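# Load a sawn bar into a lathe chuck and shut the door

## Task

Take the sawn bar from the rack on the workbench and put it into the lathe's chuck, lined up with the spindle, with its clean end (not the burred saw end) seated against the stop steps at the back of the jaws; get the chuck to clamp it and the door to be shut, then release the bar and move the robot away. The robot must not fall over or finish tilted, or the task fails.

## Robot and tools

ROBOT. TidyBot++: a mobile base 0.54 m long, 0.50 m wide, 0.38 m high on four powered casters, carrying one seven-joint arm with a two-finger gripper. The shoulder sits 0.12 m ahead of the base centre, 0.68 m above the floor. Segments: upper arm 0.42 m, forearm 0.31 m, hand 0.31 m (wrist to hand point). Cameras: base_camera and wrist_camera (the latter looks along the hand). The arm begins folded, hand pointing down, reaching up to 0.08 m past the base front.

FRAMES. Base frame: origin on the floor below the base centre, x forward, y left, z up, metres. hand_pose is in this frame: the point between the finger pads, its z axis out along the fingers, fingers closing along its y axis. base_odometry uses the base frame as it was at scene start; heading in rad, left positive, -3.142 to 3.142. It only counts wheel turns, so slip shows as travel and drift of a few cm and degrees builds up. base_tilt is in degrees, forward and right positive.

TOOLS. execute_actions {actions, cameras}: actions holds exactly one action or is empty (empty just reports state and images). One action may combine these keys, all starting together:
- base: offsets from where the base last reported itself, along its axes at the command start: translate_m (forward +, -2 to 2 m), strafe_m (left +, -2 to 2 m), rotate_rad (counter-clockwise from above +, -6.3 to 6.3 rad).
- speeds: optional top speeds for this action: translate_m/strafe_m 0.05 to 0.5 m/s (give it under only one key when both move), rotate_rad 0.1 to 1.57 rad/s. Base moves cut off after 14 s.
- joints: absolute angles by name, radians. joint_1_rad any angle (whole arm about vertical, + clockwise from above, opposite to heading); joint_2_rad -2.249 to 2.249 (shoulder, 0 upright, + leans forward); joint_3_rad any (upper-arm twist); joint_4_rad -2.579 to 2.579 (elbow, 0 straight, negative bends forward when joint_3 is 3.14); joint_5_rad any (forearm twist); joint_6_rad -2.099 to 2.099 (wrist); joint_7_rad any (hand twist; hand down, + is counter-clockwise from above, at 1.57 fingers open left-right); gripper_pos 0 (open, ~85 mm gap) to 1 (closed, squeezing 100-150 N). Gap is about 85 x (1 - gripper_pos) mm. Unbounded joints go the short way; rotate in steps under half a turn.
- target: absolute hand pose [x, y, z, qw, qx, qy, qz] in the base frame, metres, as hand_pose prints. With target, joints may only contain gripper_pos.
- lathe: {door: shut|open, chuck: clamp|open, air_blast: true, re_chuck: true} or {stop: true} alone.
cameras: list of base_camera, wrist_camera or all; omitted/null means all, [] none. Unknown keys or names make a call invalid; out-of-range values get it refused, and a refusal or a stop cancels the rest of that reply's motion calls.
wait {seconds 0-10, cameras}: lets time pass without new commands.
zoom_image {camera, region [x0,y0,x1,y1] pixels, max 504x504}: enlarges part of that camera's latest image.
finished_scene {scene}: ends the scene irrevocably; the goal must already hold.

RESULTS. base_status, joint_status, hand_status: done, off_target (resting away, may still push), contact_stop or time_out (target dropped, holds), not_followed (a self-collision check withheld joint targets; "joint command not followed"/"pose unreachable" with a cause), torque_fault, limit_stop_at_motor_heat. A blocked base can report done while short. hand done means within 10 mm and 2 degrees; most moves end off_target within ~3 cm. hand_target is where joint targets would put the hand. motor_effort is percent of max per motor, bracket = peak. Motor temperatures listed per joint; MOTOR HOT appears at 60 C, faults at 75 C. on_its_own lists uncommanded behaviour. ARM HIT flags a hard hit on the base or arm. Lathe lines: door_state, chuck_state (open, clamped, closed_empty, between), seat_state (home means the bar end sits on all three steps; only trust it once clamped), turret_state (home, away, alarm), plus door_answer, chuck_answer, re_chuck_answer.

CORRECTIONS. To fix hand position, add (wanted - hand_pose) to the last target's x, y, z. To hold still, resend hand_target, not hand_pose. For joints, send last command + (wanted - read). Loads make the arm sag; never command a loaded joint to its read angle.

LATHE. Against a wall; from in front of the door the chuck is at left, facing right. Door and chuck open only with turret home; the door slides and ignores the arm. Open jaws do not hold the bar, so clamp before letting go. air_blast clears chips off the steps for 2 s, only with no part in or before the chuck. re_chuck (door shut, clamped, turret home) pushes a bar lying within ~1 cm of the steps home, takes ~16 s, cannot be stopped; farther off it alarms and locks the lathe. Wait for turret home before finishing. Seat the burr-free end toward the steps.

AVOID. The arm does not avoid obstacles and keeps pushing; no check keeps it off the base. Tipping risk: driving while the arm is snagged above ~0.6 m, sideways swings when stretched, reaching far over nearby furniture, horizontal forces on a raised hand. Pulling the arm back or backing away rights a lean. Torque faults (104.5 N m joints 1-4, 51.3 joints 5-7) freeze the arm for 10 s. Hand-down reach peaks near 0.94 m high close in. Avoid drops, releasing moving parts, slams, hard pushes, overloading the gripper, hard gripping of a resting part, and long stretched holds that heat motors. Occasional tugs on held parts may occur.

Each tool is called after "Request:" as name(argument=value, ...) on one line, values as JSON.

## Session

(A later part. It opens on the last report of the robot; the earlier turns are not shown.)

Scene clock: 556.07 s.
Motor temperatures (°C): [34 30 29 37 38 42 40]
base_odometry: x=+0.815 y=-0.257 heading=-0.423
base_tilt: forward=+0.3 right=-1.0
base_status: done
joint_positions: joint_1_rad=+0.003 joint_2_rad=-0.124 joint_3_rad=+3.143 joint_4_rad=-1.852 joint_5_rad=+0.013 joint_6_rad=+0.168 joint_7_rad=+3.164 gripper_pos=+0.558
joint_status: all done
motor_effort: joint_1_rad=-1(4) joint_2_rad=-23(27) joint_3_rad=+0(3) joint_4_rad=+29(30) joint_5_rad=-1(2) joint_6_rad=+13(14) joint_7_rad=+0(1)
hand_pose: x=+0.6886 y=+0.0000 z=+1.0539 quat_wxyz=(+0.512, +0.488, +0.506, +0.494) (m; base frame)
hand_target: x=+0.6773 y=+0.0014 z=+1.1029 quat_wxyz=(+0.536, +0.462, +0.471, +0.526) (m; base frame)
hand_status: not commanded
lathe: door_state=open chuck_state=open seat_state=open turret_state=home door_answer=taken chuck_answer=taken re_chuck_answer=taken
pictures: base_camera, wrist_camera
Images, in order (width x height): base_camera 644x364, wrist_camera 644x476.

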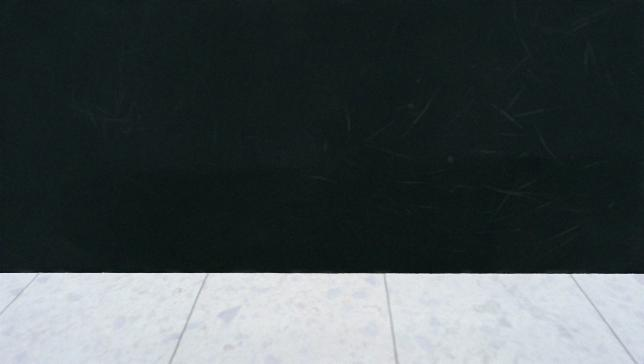

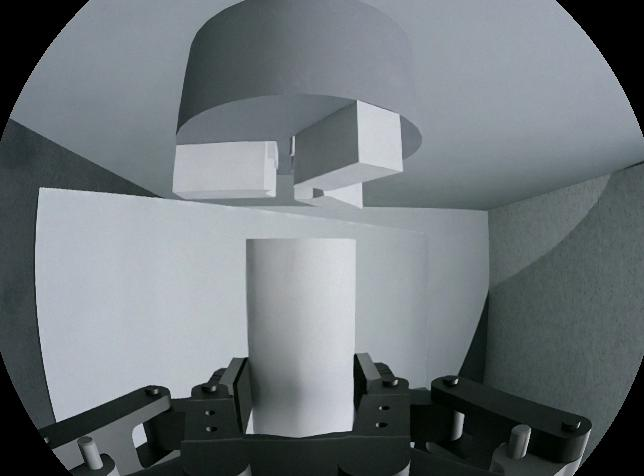

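Request:
execute_actions(actions=[{"base":{"translate_m":0.12},"speeds":{"translate_m":0.2}}])

Scene clock: 568.90 s.
Motor temperatures (°C): [34 30 29 37 38 42 40]
base_odometry: x=+0.924 y=-0.306 heading=-0.423
base_tilt: forward=+0.3 right=-1.0
base_status: done
joint_positions: joint_1_rad=+0.003 joint_2_rad=-0.128 joint_3_rad=+3.143 joint_4_rad=-1.852 joint_5_rad=+0.013 joint_6_rad=+0.169 joint_7_rad=+3.164 gripper_pos=+0.558
joint_status: not commanded
motor_effort: joint_1_rad=-1(2) joint_2_rad=-24(28) joint_3_rad=+0(2) joint_4_rad=+29(30) joint_5_rad=+0(1) joint_6_rad=+13(14) joint_7_rad=+0(1)
hand_pose: x=+0.6873 y=+0.0000 z=+1.0561 quat_wxyz=(+0.513, +0.487, +0.504, +0.495) (m; base frame)
hand_target: x=+0.6773 y=+0.0014 z=+1.1029 quat_wxyz=(+0.536, +0.462, +0.471, +0.526) (m; base frame)
hand_status: not commanded
lathe: door_state=open chuck_state=open seat_state=open turret_state=home door_answer=taken chuck_answer=taken re_chuck_answer=taken
pictures: base_camera, wrist_camera
Images, in order (width x height): base_camera 644x364, wrist_camera 644x476.

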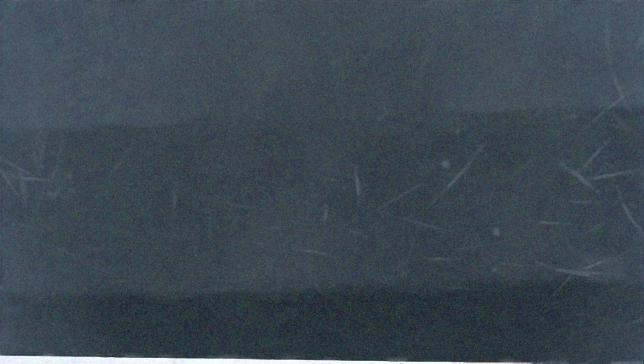

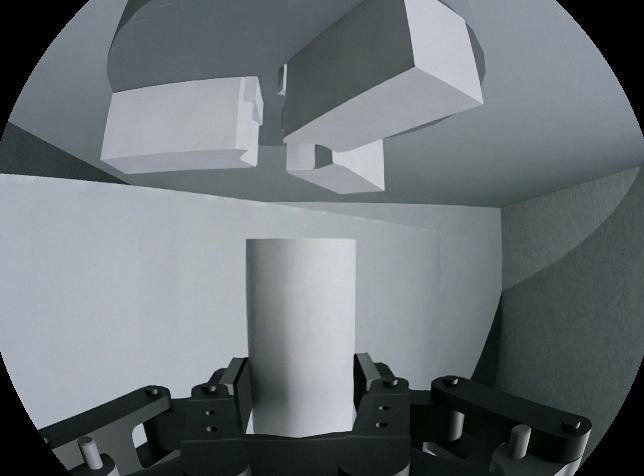

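Request:
zoom_image(camera="wrist_camera", region=[80, 0, 520, 260])

Request:
zoom_image(camera="base_camera", region=[0, 264, 504, 364])

Scaled by 1.145.

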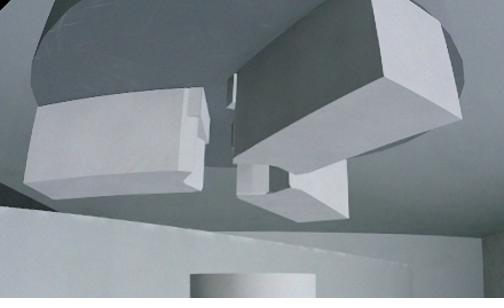

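Scaled by 1.000.

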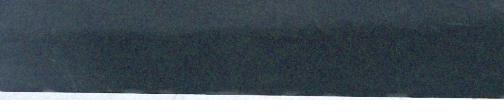

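Request:
zoom_image(camera="wrist_camera", region=[90, 60, 290, 210])

Request:
zoom_image(camera="wrist_camera", region=[250, 60, 500, 250])

Scaled by 2.520.

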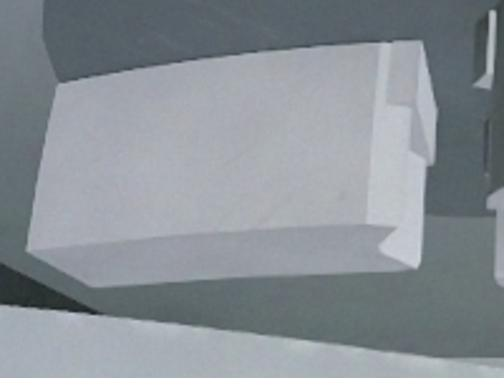

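Scaled by 2.016.

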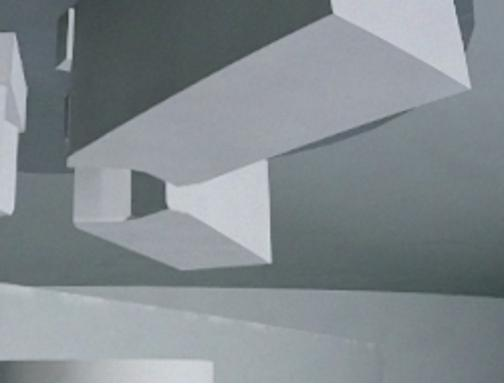

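Request:
execute_actions(actions=[{"base":{"rotate_rad":-0.028},"joints":{"joint_2_rad":-0.136}}])

Request:
zoom_image(camera="wrist_camera", region=[90, 60, 290, 210])

Request:
zoom_image(camera="wrist_camera", region=[250, 60, 500, 250])

Scene clock: 653.50 s.
Motor temperatures (°C): [34 30 29 37 38 42 40]
base_odometry: x=+0.925 y=-0.306 heading=-0.451
base_tilt: forward=+0.3 right=-1.0
base_status: done
joint_positions: joint_1_rad=+0.004 joint_2_rad=-0.126 joint_3_rad=+3.144 joint_4_rad=-1.852 joint_5_rad=+0.013 joint_6_rad=+0.169 joint_7_rad=+3.164 gripper_pos=+0.558
joint_status: all done
motor_effort: joint_1_rad=-1(4) joint_2_rad=-23(25) joint_3_rad=+0(4) joint_4_rad=+29(30) joint_5_rad=-1(2) joint_6_rad=+13(14) joint_7_rad=+0(1)
hand_pose: x=+0.6881 y=-0.0011 z=+1.0548 quat_wxyz=(+0.513, +0.488, +0.505, +0.494) (m; base frame)
hand_target: x=+0.6831 y=+0.0014 z=+1.0951 quat_wxyz=(+0.533, +0.466, +0.475, +0.523) (m; base frame)
hand_status: not commanded
lathe: door_state=open chuck_state=open seat_state=open turret_state=home door_answer=taken chuck_answer=taken re_chuck_answer=taken
pictures: base_camera, wrist_camera
Images, in order (width x height): base_camera 644x364, wrist_camera 644x476.

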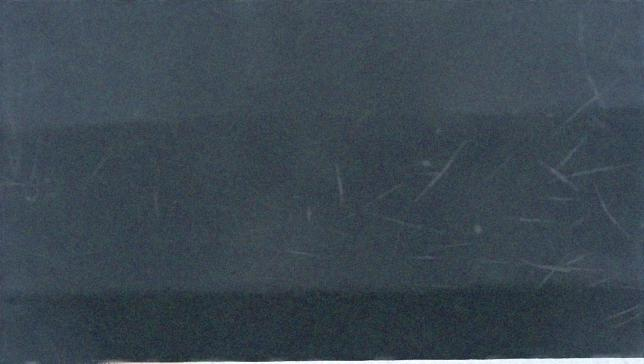

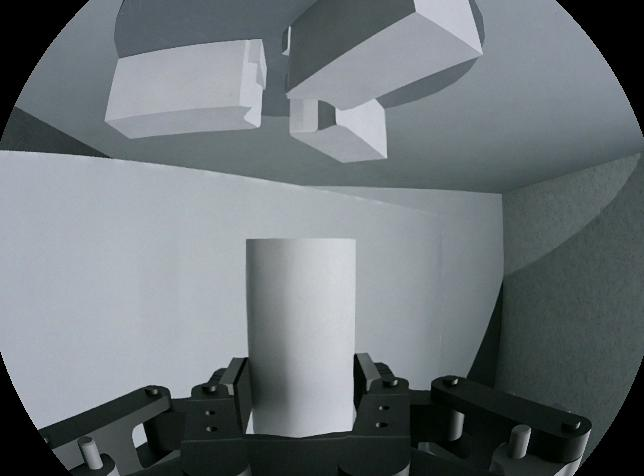

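Scaled by 2.520.

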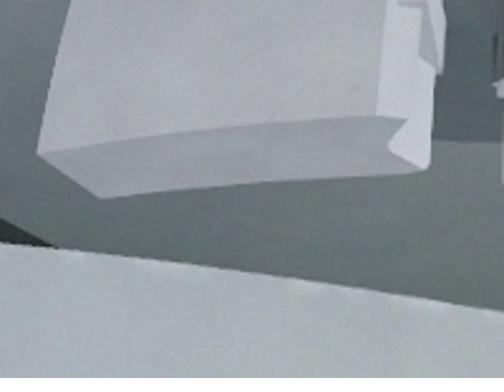

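Scaled by 2.016.

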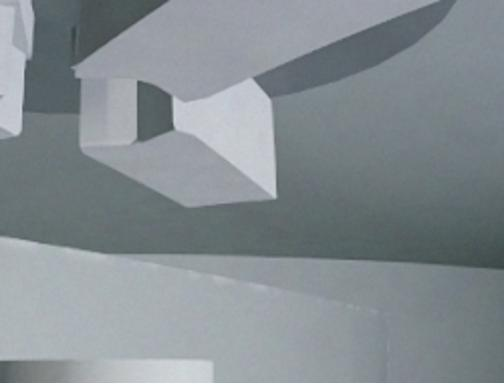

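Request:
execute_actions(actions=[{"base":{"strafe_m":0.03},"speeds":{"strafe_m":0.1},"joints":{"joint_2_rad":-0.125}}])

Request:
zoom_image(camera="wrist_camera", region=[90, 60, 290, 210])

Request:
zoom_image(camera="wrist_camera", region=[250, 60, 500, 250])

Scene clock: 681.30 s.
Motor temperatures (°C): [34 30 29 37 38 42 40]
base_odometry: x=+0.938 y=-0.279 heading=-0.451
base_tilt: forward=+0.3 right=-1.1
base_status: done
joint_positions: joint_1_rad=+0.002 joint_2_rad=-0.121 joint_3_rad=+3.143 joint_4_rad=-1.852 joint_5_rad=+0.013 joint_6_rad=+0.169 joint_7_rad=+3.164 gripper_pos=+0.558
joint_status: all done
motor_effort: joint_1_rad=-1(3) joint_2_rad=-23(25) joint_3_rad=+0(3) joint_4_rad=+29(30) joint_5_rad=-1(2) joint_6_rad=+14(14) joint_7_rad=+0(1)
hand_pose: x=+0.6900 y=-0.0001 z=+1.0519 quat_wxyz=(+0.511, +0.489, +0.506, +0.493) (m; base frame)
hand_target: x=+0.6876 y=+0.0014 z=+1.0888 quat_wxyz=(+0.530, +0.469, +0.478, +0.520) (m; base frame)
hand_status: not commanded
lathe: door_state=open chuck_state=open seat_state=open turret_state=home door_answer=taken chuck_answer=taken re_chuck_answer=taken
pictures: base_camera, wrist_camera
Images, in order (width x height): base_camera 644x364, wrist_camera 644x476.

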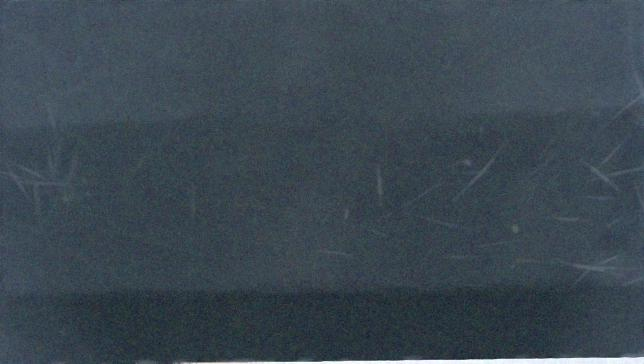

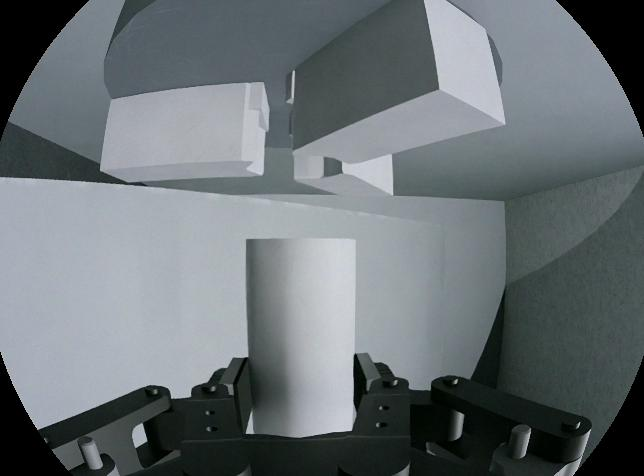

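Scaled by 2.520.

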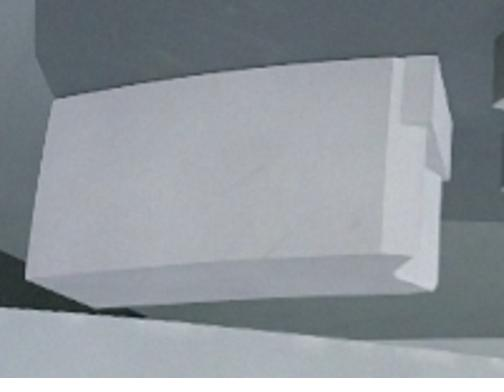

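Scaled by 2.016.

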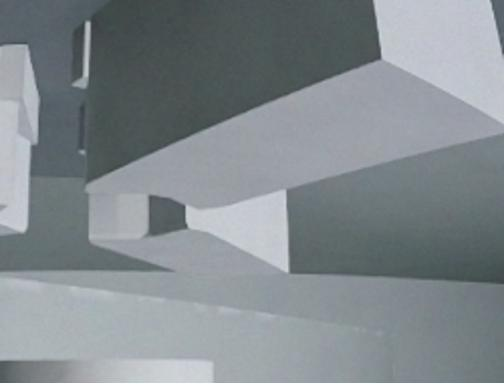

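Request:
execute_actions(actions=[{"base":{"translate_m":0.048},"speeds":{"translate_m":0.15},"joints":{"joint_2_rad":-0.121}}])

Request:
zoom_image(camera="wrist_camera", region=[40, 60, 290, 250])

Request:
zoom_image(camera="wrist_camera", region=[220, 80, 420, 260])

Scene clock: 710.10 s.
Motor temperatures (°C): [34 30 29 37 38 42 40]
base_odometry: x=+0.981 y=-0.300 heading=-0.450
base_tilt: forward=+0.3 right=-1.0
base_status: done
joint_positions: joint_1_rad=+0.002 joint_2_rad=-0.101 joint_3_rad=+3.143 joint_4_rad=-1.854 joint_5_rad=+0.013 joint_6_rad=+0.171 joint_7_rad=+3.164 gripper_pos=+0.558
joint_status: all done
motor_effort: joint_1_rad=-1(1) joint_2_rad=-24(28) joint_3_rad=+0(1) joint_4_rad=+29(30) joint_5_rad=-1(1) joint_6_rad=+14(14) joint_7_rad=+0(1)
hand_pose: x=+0.6970 y=-0.0001 z=+1.0398 quat_wxyz=(+0.506, +0.494, +0.511, +0.488) (m; base frame)
hand_target: x=+0.6892 y=+0.0014 z=+1.0866 quat_wxyz=(+0.529, +0.470, +0.479, +0.519) (m; base frame)
hand_status: not commanded
lathe: door_state=open chuck_state=open seat_state=open turret_state=home door_answer=taken chuck_answer=taken re_chuck_answer=taken
pictures: base_camera, wrist_camera
Images, in order (width x height): base_camera 644x364, wrist_camera 644x476.

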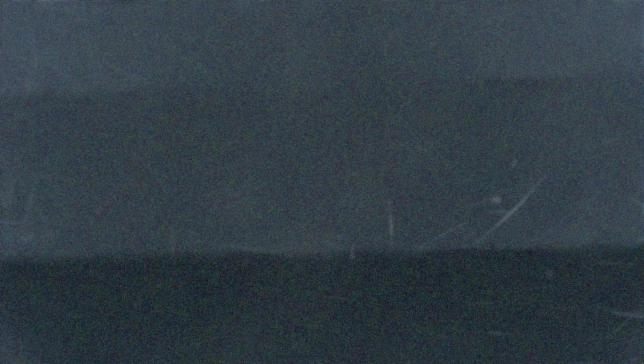

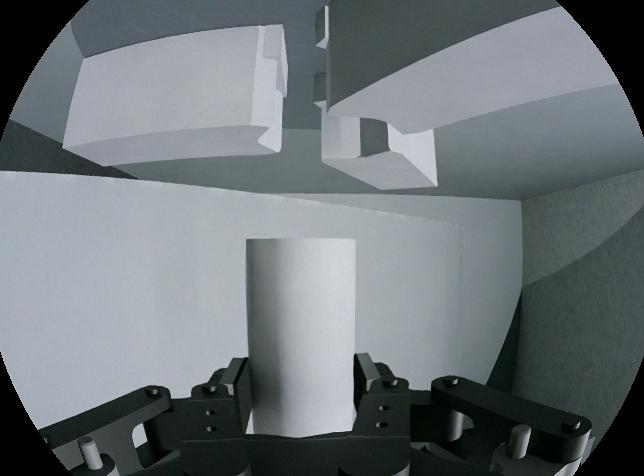

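Scaled by 2.016.

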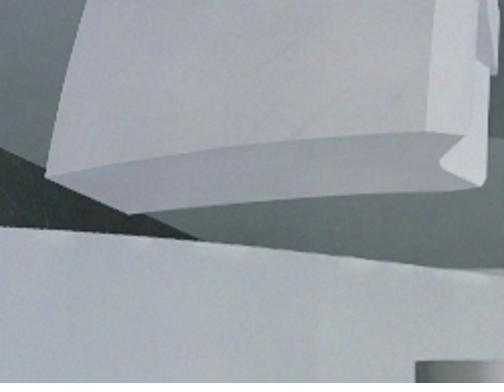

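Scaled by 2.520.

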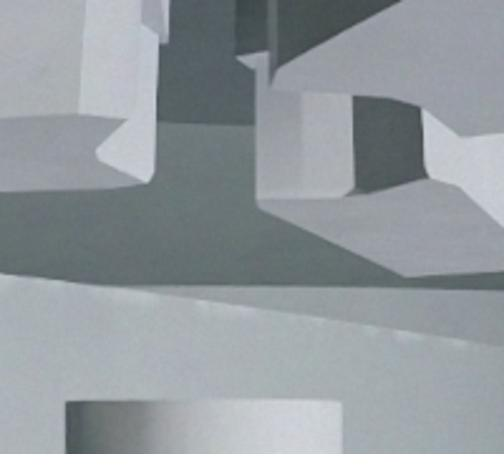

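Request:
execute_actions(actions=[{"joints":{"joint_2_rad":-0.146}}])

Request:
zoom_image(camera="wrist_camera", region=[40, 60, 290, 250])

Request:
zoom_image(camera="wrist_camera", region=[220, 80, 420, 260])

Scene clock: 721.00 s.
Motor temperatures (°C): [34 30 29 37 38 42 40]
base_odometry: x=+0.981 y=-0.300 heading=-0.450
base_tilt: forward=+0.3 right=-1.0
base_status: not commanded
joint_positions: joint_1_rad=+0.002 joint_2_rad=-0.114 joint_3_rad=+3.143 joint_4_rad=-1.854 joint_5_rad=+0.013 joint_6_rad=+0.171 joint_7_rad=+3.164 gripper_pos=+0.558
joint_status: all done
motor_effort: joint_1_rad=-1(1) joint_2_rad=-23(27) joint_3_rad=+0(0) joint_4_rad=+29(30) joint_5_rad=-1(1) joint_6_rad=+13(14) joint_7_rad=+0(1)
hand_pose: x=+0.6924 y=-0.0001 z=+1.0471 quat_wxyz=(+0.509, +0.491, +0.508, +0.491) (m; base frame)
hand_target: x=+0.6789 y=+0.0014 z=+1.1007 quat_wxyz=(+0.535, +0.464, +0.472, +0.525) (m; base frame)
hand_status: not commanded
lathe: door_state=open chuck_state=open seat_state=open turret_state=home door_answer=taken chuck_answer=taken re_chuck_answer=taken
pictures: base_camera, wrist_camera
Images, in order (width x height): base_camera 644x364, wrist_camera 644x476.

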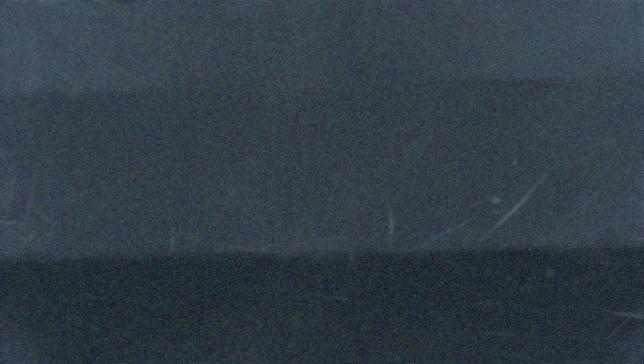

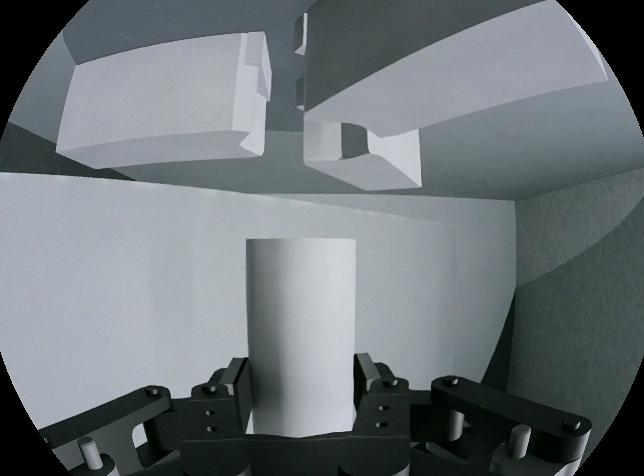

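Scaled by 2.016.

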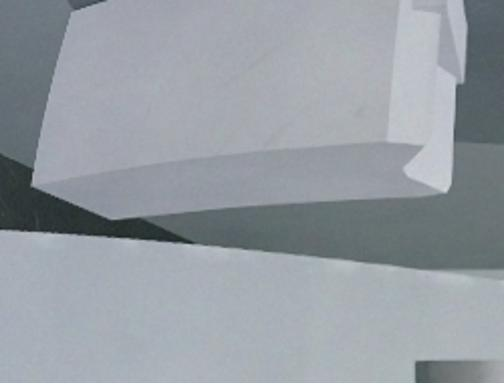

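Scaled by 2.520.

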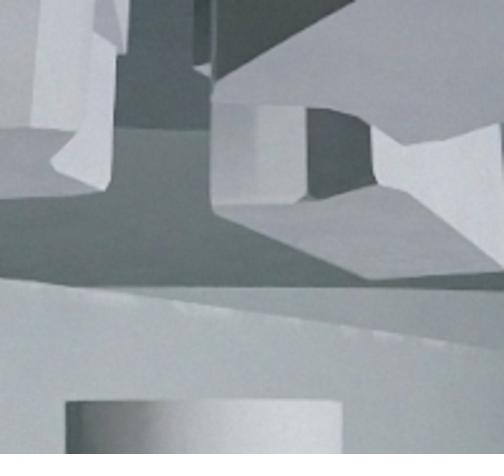

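Request:
execute_actions(actions=[{"base":{"translate_m":0.008,"strafe_m":0.025},"speeds":{"translate_m":0.1},"joints":{"joint_2_rad":-0.153}}])

Request:
zoom_image(camera="wrist_camera", region=[40, 100, 290, 280])

Request:
zoom_image(camera="wrist_camera", region=[220, 100, 440, 270])

Scene clock: 744.10 s.
Motor temperatures (°C): [34 30 29 37 38 42 40]
base_odometry: x=+1.000 y=-0.281 heading=-0.451
base_tilt: forward=+0.3 right=-1.1
base_status: done
joint_positions: joint_1_rad=-0.001 joint_2_rad=-0.121 joint_3_rad=+3.142 joint_4_rad=-1.854 joint_5_rad=+0.013 joint_6_rad=+0.171 joint_7_rad=+3.164 gripper_pos=+0.558
joint_status: all done
motor_effort: joint_1_rad=-1(4) joint_2_rad=-23(25) joint_3_rad=+0(3) joint_4_rad=+29(29) joint_5_rad=+0(1) joint_6_rad=+13(14) joint_7_rad=+0(1)
hand_pose: x=+0.6897 y=+0.0023 z=+1.0513 quat_wxyz=(+0.510, +0.488, +0.507, +0.494) (m; base frame)
hand_target: x=+0.6760 y=+0.0014 z=+1.1046 quat_wxyz=(+0.537, +0.462, +0.470, +0.527) (m; base frame)
hand_status: not commanded
lathe: door_state=open chuck_state=open seat_state=open turret_state=home door_answer=taken chuck_answer=taken re_chuck_answer=taken
pictures: base_camera, wrist_camera
Images, in order (width x height): base_camera 644x364, wrist_camera 644x476.

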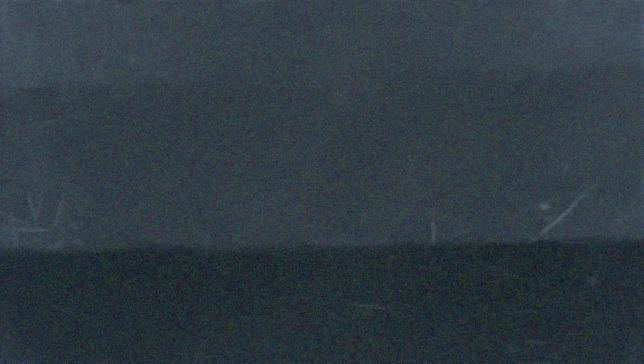

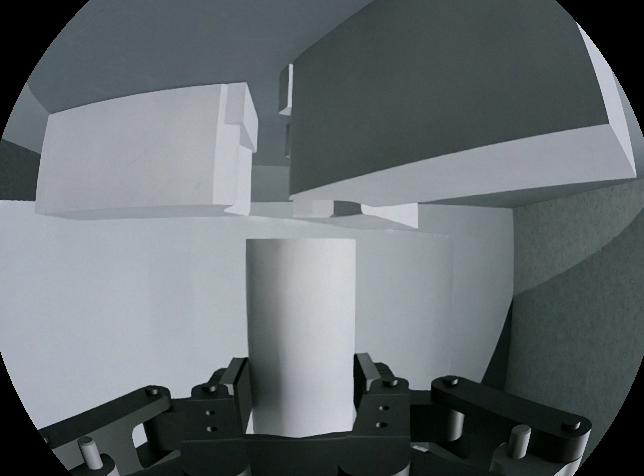

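Scaled by 2.016.

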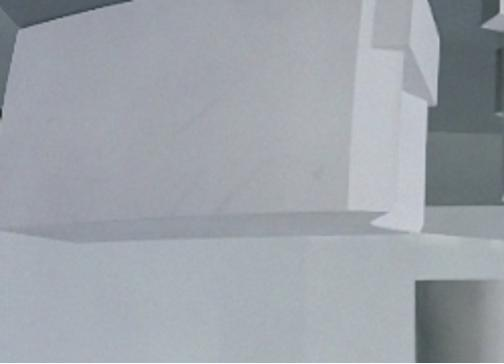

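Scaled by 2.291.

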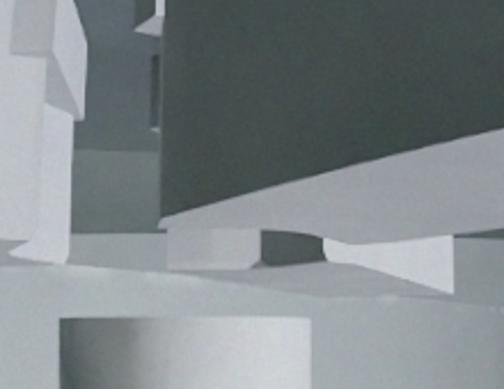

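Request:
execute_actions(actions=[{"base":{"rotate_rad":-0.018,"strafe_m":0.0125,"translate_m":0.002},"speeds":{"translate_m":0.1}}])

Request:
zoom_image(camera="wrist_camera", region=[20, 100, 270, 280])

Request:
zoom_image(camera="wrist_camera", region=[220, 100, 440, 270])

Scene clock: 772.53 s.
Motor temperatures (°C): [34 30 29 37 38 42 40]
base_odometry: x=+1.007 y=-0.270 heading=-0.469
base_tilt: forward=+0.3 right=-1.1
base_status: done
joint_positions: joint_1_rad=+0.000 joint_2_rad=-0.121 joint_3_rad=+3.142 joint_4_rad=-1.854 joint_5_rad=+0.013 joint_6_rad=+0.171 joint_7_rad=+3.164 gripper_pos=+0.558
joint_status: not commanded
motor_effort: joint_1_rad=-1(5) joint_2_rad=-24(25) joint_3_rad=+0(4) joint_4_rad=+29(29) joint_5_rad=-1(1) joint_6_rad=+14(14) joint_7_rad=+0(1)
hand_pose: x=+0.6896 y=+0.0018 z=+1.0515 quat_wxyz=(+0.511, +0.488, +0.507, +0.494) (m; base frame)
hand_target: x=+0.6760 y=+0.0014 z=+1.1046 quat_wxyz=(+0.537, +0.462, +0.470, +0.527) (m; base frame)
hand_status: not commanded
lathe: door_state=open chuck_state=open seat_state=open turret_state=home door_answer=taken chuck_answer=taken re_chuck_answer=taken
pictures: base_camera, wrist_camera
Images, in order (width x height): base_camera 644x364, wrist_camera 644x476.

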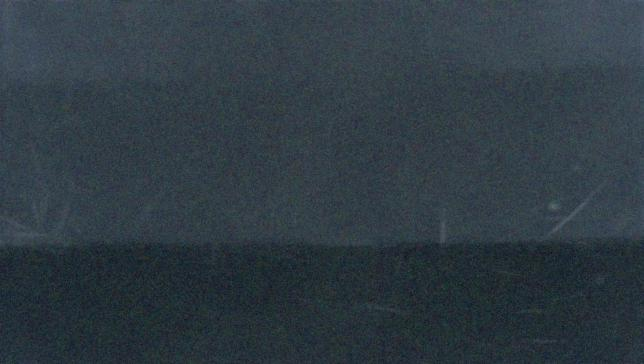

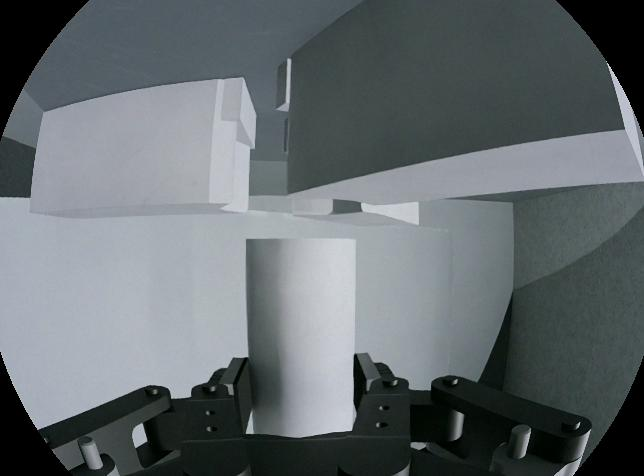

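Scaled by 2.016.

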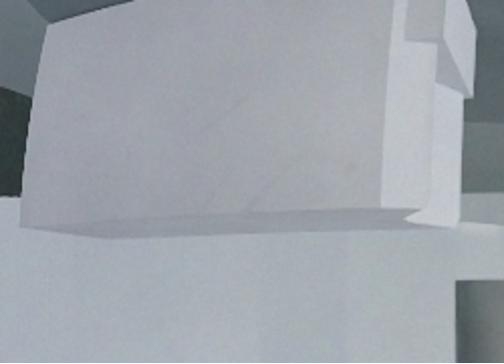

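Scaled by 2.291.

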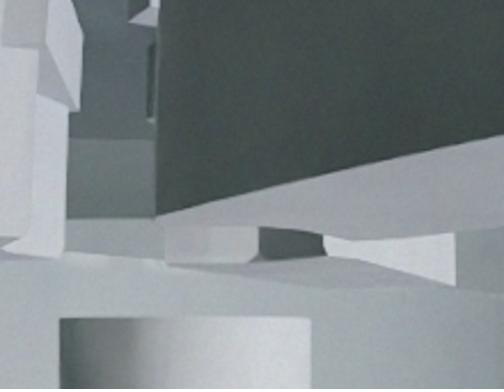

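Request:
execute_actions(actions=[{"base":{"strafe_m":0.015,"translate_m":0.002},"speeds":{"translate_m":0.05}}])

Request:
zoom_image(camera="wrist_camera", region=[200, 120, 440, 290])

Scene clock: 805.53 s.
Motor temperatures (°C): [34 30 29 37 38 42 40]
base_odometry: x=+1.016 y=-0.258 heading=-0.469
base_tilt: forward=+0.3 right=-1.1
base_status: done
joint_positions: joint_1_rad=+0.004 joint_2_rad=-0.121 joint_3_rad=+3.146 joint_4_rad=-1.854 joint_5_rad=+0.013 joint_6_rad=+0.171 joint_7_rad=+3.164 gripper_pos=+0.558
joint_status: not commanded
motor_effort: joint_1_rad=-1(8) joint_2_rad=-23(24) joint_3_rad=+0(7) joint_4_rad=+29(29) joint_5_rad=-2(2) joint_6_rad=+14(14) joint_7_rad=+0(1)
hand_pose: x=+0.6896 y=-0.0029 z=+1.0515 quat_wxyz=(+0.512, +0.490, +0.505, +0.492) (m; base frame)
hand_target: x=+0.6760 y=+0.0014 z=+1.1046 quat_wxyz=(+0.537, +0.462, +0.470, +0.527) (m; base frame)
hand_status: not commanded
lathe: door_state=open chuck_state=open seat_state=open turret_state=home door_answer=taken chuck_answer=taken re_chuck_answer=taken
pictures: base_camera, wrist_camera
Images, in order (width x height): base_camera 644x364, wrist_camera 644x476.

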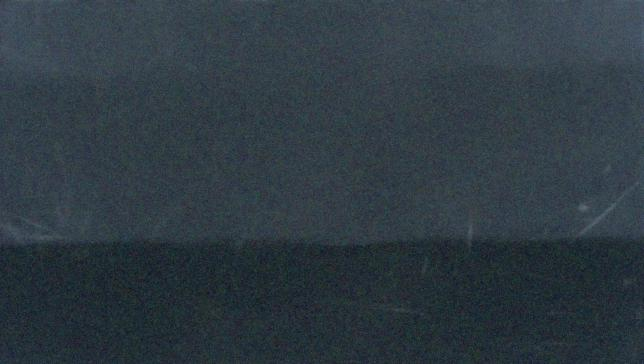

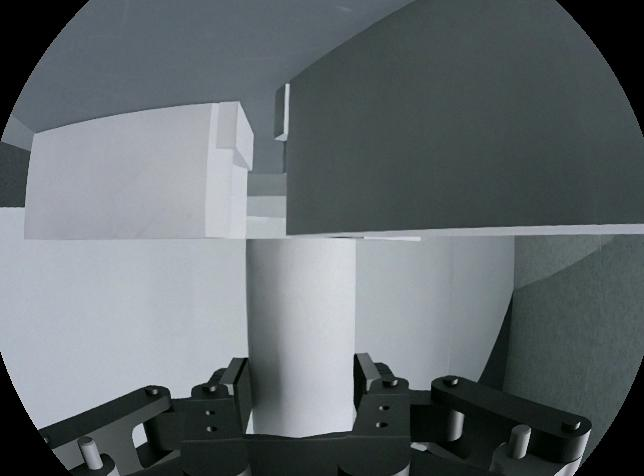

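Scaled by 2.100.

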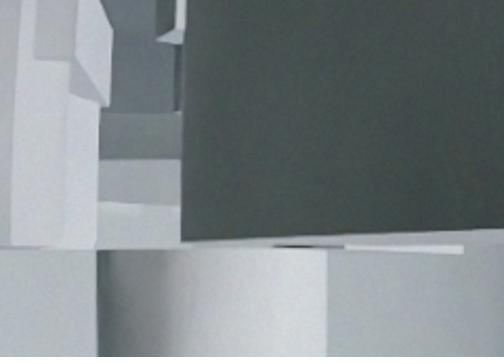

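Request:
execute_actions(actions=[{"base":{"strafe_m":-0.007,"translate_m":-0.010},"speeds":{"translate_m":0.1}}])

Request:
zoom_image(camera="wrist_camera", region=[200, 120, 440, 290])

Scene clock: 875.77 s.
Motor temperatures (°C): [34 30 29 37 38 42 40]
base_odometry: x=+1.004 y=-0.260 heading=-0.469
base_tilt: forward=+0.3 right=-1.0
base_status: done
joint_positions: joint_1_rad=+0.004 joint_2_rad=-0.128 joint_3_rad=+3.146 joint_4_rad=-1.854 joint_5_rad=+0.013 joint_6_rad=+0.171 joint_7_rad=+3.164 gripper_pos=+0.558
joint_status: not commanded
motor_effort: joint_1_rad=-1(3) joint_2_rad=-23(29) joint_3_rad=+0(2) joint_4_rad=+29(30) joint_5_rad=-1(1) joint_6_rad=+14(14) joint_7_rad=+0(1)
hand_pose: x=+0.6870 y=-0.0028 z=+1.0554 quat_wxyz=(+0.514, +0.489, +0.503, +0.493) (m; base frame)
hand_target: x=+0.6760 y=+0.0014 z=+1.1046 quat_wxyz=(+0.537, +0.462, +0.470, +0.527) (m; base frame)
hand_status: not commanded
lathe: door_state=open chuck_state=open seat_state=open turret_state=home door_answer=taken chuck_answer=taken re_chuck_answer=taken
pictures: base_camera, wrist_camera
Images, in order (width x height): base_camera 644x364, wrist_camera 644x476.

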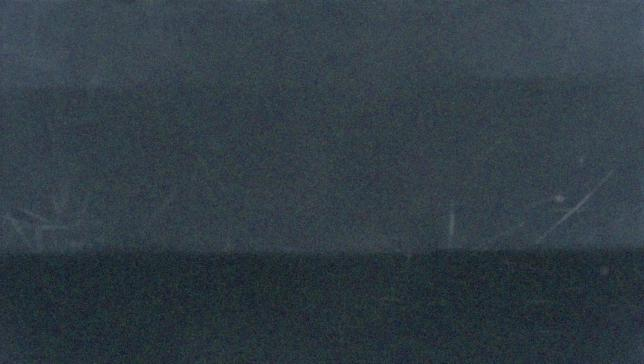

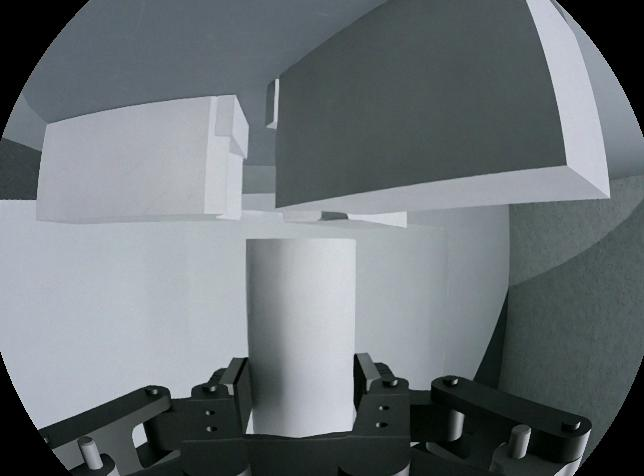

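Scaled by 2.100.

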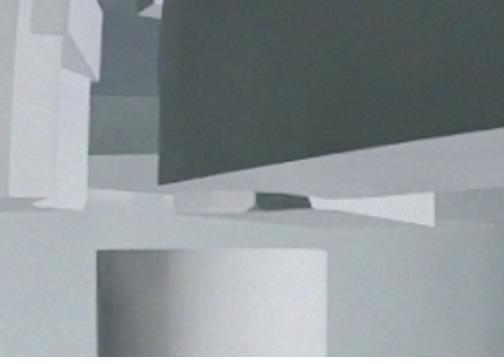

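Request:
execute_actions(actions=[{"base":{"translate_m":-0.006},"speeds":{"translate_m":0.1},"joints":{"joint_2_rad":-0.142}}])

Request:
zoom_image(camera="wrist_camera", region=[200, 120, 440, 290])

Scene clock: 904.03 s.
Motor temperatures (°C): [34 30 29 37 38 42 40]
base_odometry: x=+0.999 y=-0.257 heading=-0.469
base_tilt: forward=+0.3 right=-1.0
base_status: done
joint_positions: joint_1_rad=+0.004 joint_2_rad=-0.125 joint_3_rad=+3.146 joint_4_rad=-1.855 joint_5_rad=+0.013 joint_6_rad=+0.171 joint_7_rad=+3.164 gripper_pos=+0.558
joint_status: all done
motor_effort: joint_1_rad=-1(2) joint_2_rad=-23(27) joint_3_rad=+0(2) joint_4_rad=+29(30) joint_5_rad=-1(2) joint_6_rad=+14(14) joint_7_rad=+0(1)
hand_pose: x=+0.6881 y=-0.0028 z=+1.0536 quat_wxyz=(+0.513, +0.489, +0.504, +0.493) (m; base frame)
hand_target: x=+0.6806 y=+0.0014 z=+1.0984 quat_wxyz=(+0.534, +0.465, +0.473, +0.524) (m; base frame)
hand_status: not commanded
lathe: door_state=open chuck_state=open seat_state=open turret_state=home door_answer=taken chuck_answer=taken re_chuck_answer=taken
pictures: base_camera, wrist_camera
Images, in order (width x height): base_camera 644x364, wrist_camera 644x476.

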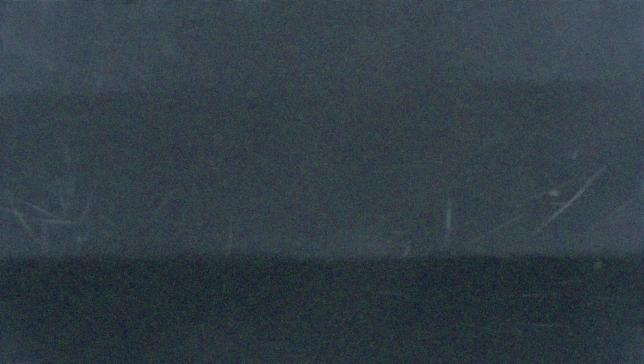

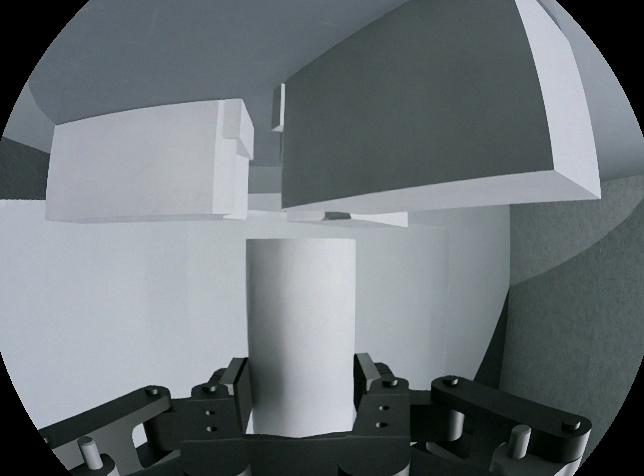

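Scaled by 2.100.

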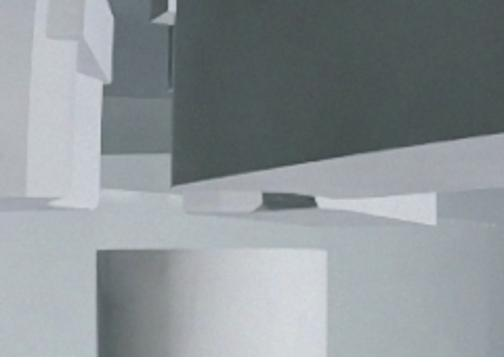

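Request:
execute_actions(actions=[{"base":{"strafe_m":0.013},"speeds":{"strafe_m":0.08},"joints":{"joint_2_rad":-0.136}}])

Request:
zoom_image(camera="wrist_camera", region=[200, 120, 440, 290])

Scene clock: 949.47 s.
Motor temperatures (°C): [34 30 29 37 38 42 40]
base_odometry: x=+1.004 y=-0.245 heading=-0.469
base_tilt: forward=+0.3 right=-1.1
base_status: done
joint_positions: joint_1_rad=+0.008 joint_2_rad=-0.125 joint_3_rad=+3.150 joint_4_rad=-1.855 joint_5_rad=+0.013 joint_6_rad=+0.171 joint_7_rad=+3.164 gripper_pos=+0.558
joint_status: all done
motor_effort: joint_1_rad=-2(6) joint_2_rad=-23(24) joint_3_rad=-1(5) joint_4_rad=+29(30) joint_5_rad=+1(1) joint_6_rad=+14(14) joint_7_rad=+0(1)
hand_pose: x=+0.6883 y=-0.0075 z=+1.0533 quat_wxyz=(+0.515, +0.492, +0.502, +0.491) (m; base frame)
hand_target: x=+0.6831 y=+0.0014 z=+1.0951 quat_wxyz=(+0.533, +0.466, +0.475, +0.523) (m; base frame)
hand_status: not commanded
lathe: door_state=open chuck_state=open seat_state=open turret_state=home door_answer=taken chuck_answer=taken re_chuck_answer=taken
pictures: base_camera, wrist_camera
Images, in order (width x height): base_camera 644x364, wrist_camera 644x476.

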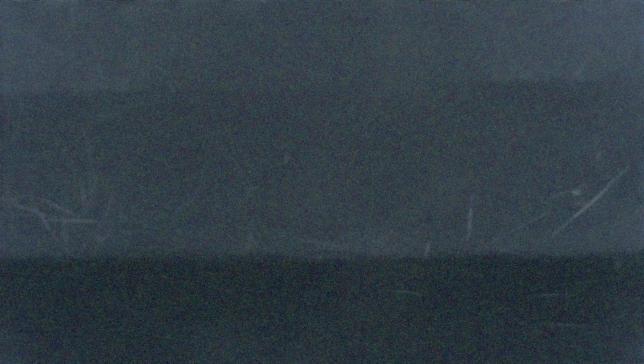

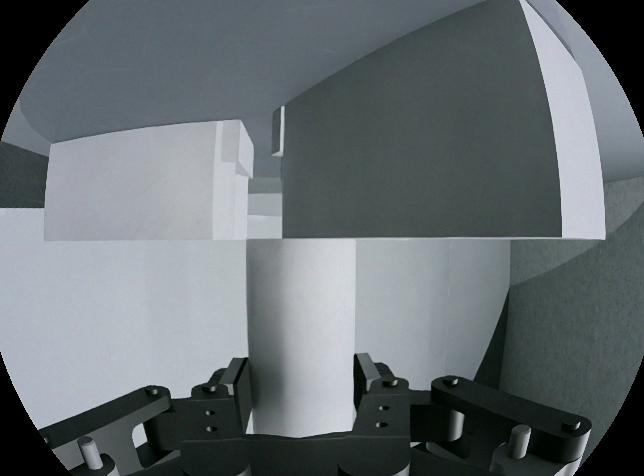

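Scaled by 2.100.

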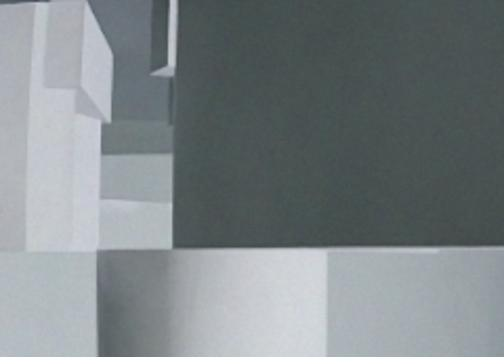

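Request:
execute_actions(actions=[{"base":{"strafe_m":-0.010,"translate_m":0.008},"speeds":{"translate_m":0.1},"joints":{"joint_2_rad":-0.139}}])

Request:
zoom_image(camera="wrist_camera", region=[200, 120, 440, 290])

Scene clock: 967.07 s.
Motor temperatures (°C): [34 30 29 37 38 42 40]
base_odometry: x=+1.007 y=-0.258 heading=-0.469
base_tilt: forward=+0.3 right=-1.1
base_status: done
joint_positions: joint_1_rad=+0.006 joint_2_rad=-0.122 joint_3_rad=+3.149 joint_4_rad=-1.855 joint_5_rad=+0.013 joint_6_rad=+0.171 joint_7_rad=+3.164 gripper_pos=+0.558
joint_status: all done
motor_effort: joint_1_rad=-1(3) joint_2_rad=-23(27) joint_3_rad=+0(2) joint_4_rad=+29(30) joint_5_rad=+0(2) joint_6_rad=+13(14) joint_7_rad=+0(1)
hand_pose: x=+0.6894 y=-0.0061 z=+1.0518 quat_wxyz=(+0.514, +0.492, +0.503, +0.491) (m; base frame)
hand_target: x=+0.6819 y=+0.0014 z=+1.0968 quat_wxyz=(+0.533, +0.465, +0.474, +0.524) (m; base frame)
hand_status: not commanded
lathe: door_state=open chuck_state=open seat_state=open turret_state=home door_answer=taken chuck_answer=taken re_chuck_answer=taken
pictures: base_camera, wrist_camera
Images, in order (width x height): base_camera 644x364, wrist_camera 644x476.

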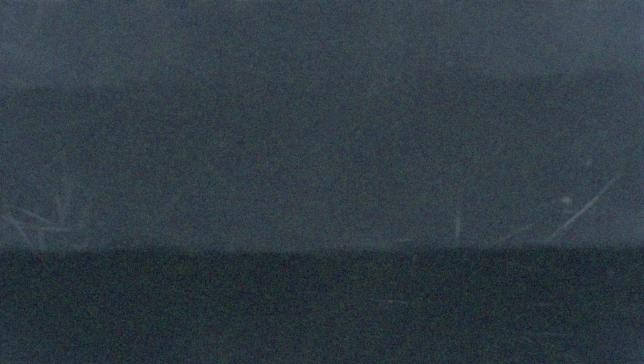

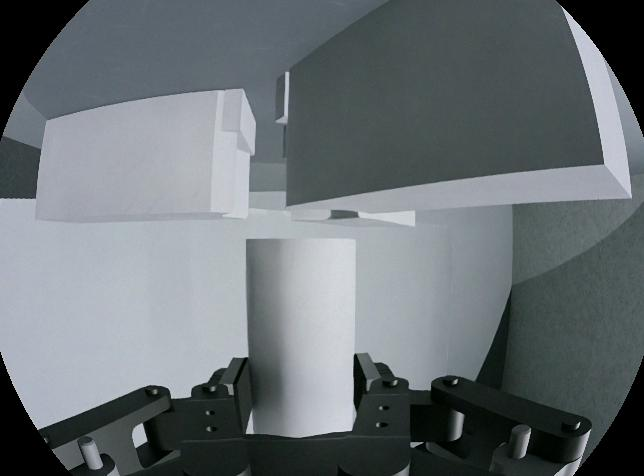

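Scaled by 2.100.

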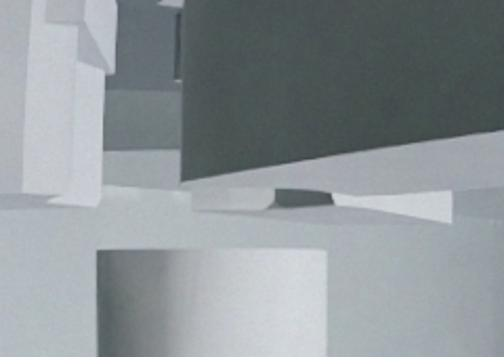

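Request:
execute_actions(actions=[{"base":{"strafe_m":0.014},"speeds":{"strafe_m":0.08}}])

Request:
zoom_image(camera="wrist_camera", region=[200, 120, 440, 290])

Scene clock: 974.93 s.
Motor temperatures (°C): [34 30 29 37 38 42 40]
base_odometry: x=+1.013 y=-0.245 heading=-0.470
base_tilt: forward=+0.3 right=-1.1
base_status: done
joint_positions: joint_1_rad=+0.011 joint_2_rad=-0.122 joint_3_rad=+3.153 joint_4_rad=-1.855 joint_5_rad=+0.013 joint_6_rad=+0.171 joint_7_rad=+3.164 gripper_pos=+0.558
joint_status: not commanded
motor_effort: joint_1_rad=-3(6) joint_2_rad=-23(24) joint_3_rad=-2(5) joint_4_rad=+29(30) joint_5_rad=+0(1) joint_6_rad=+14(14) joint_7_rad=+0(0)
hand_pose: x=+0.6893 y=-0.0112 z=+1.0518 quat_wxyz=(+0.516, +0.494, +0.501, +0.489) (m; base frame)
hand_target: x=+0.6819 y=+0.0014 z=+1.0968 quat_wxyz=(+0.533, +0.465, +0.474, +0.524) (m; base frame)
hand_status: not commanded
lathe: door_state=open chuck_state=open seat_state=open turret_state=home door_answer=taken chuck_answer=taken re_chuck_answer=taken
pictures: base_camera, wrist_camera
Images, in order (width x height): base_camera 644x364, wrist_camera 644x476.

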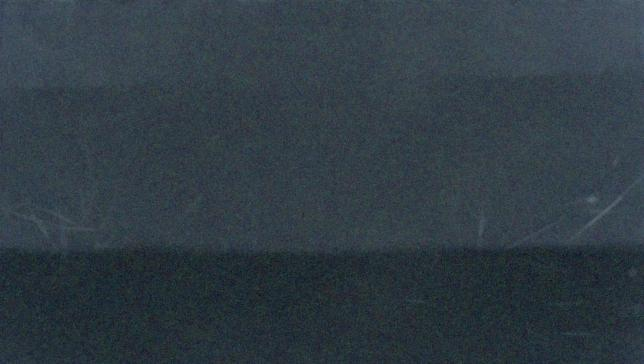

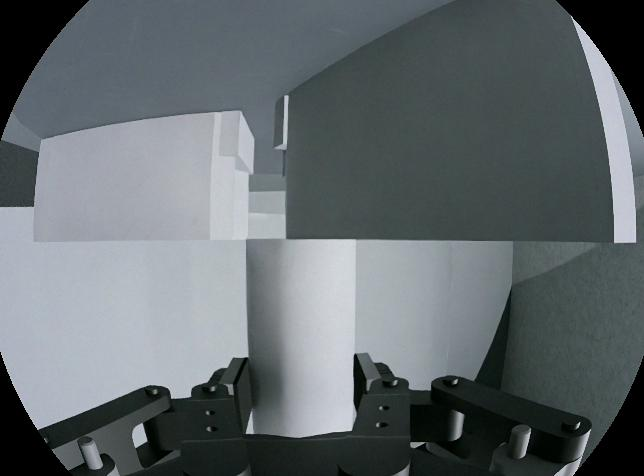

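Scaled by 2.100.

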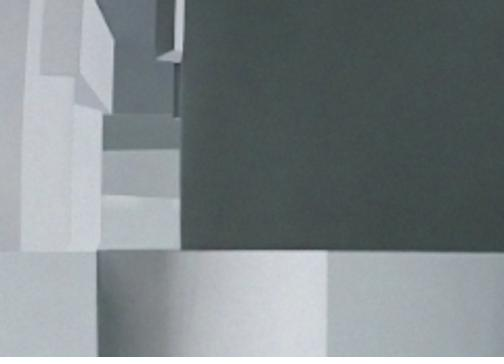

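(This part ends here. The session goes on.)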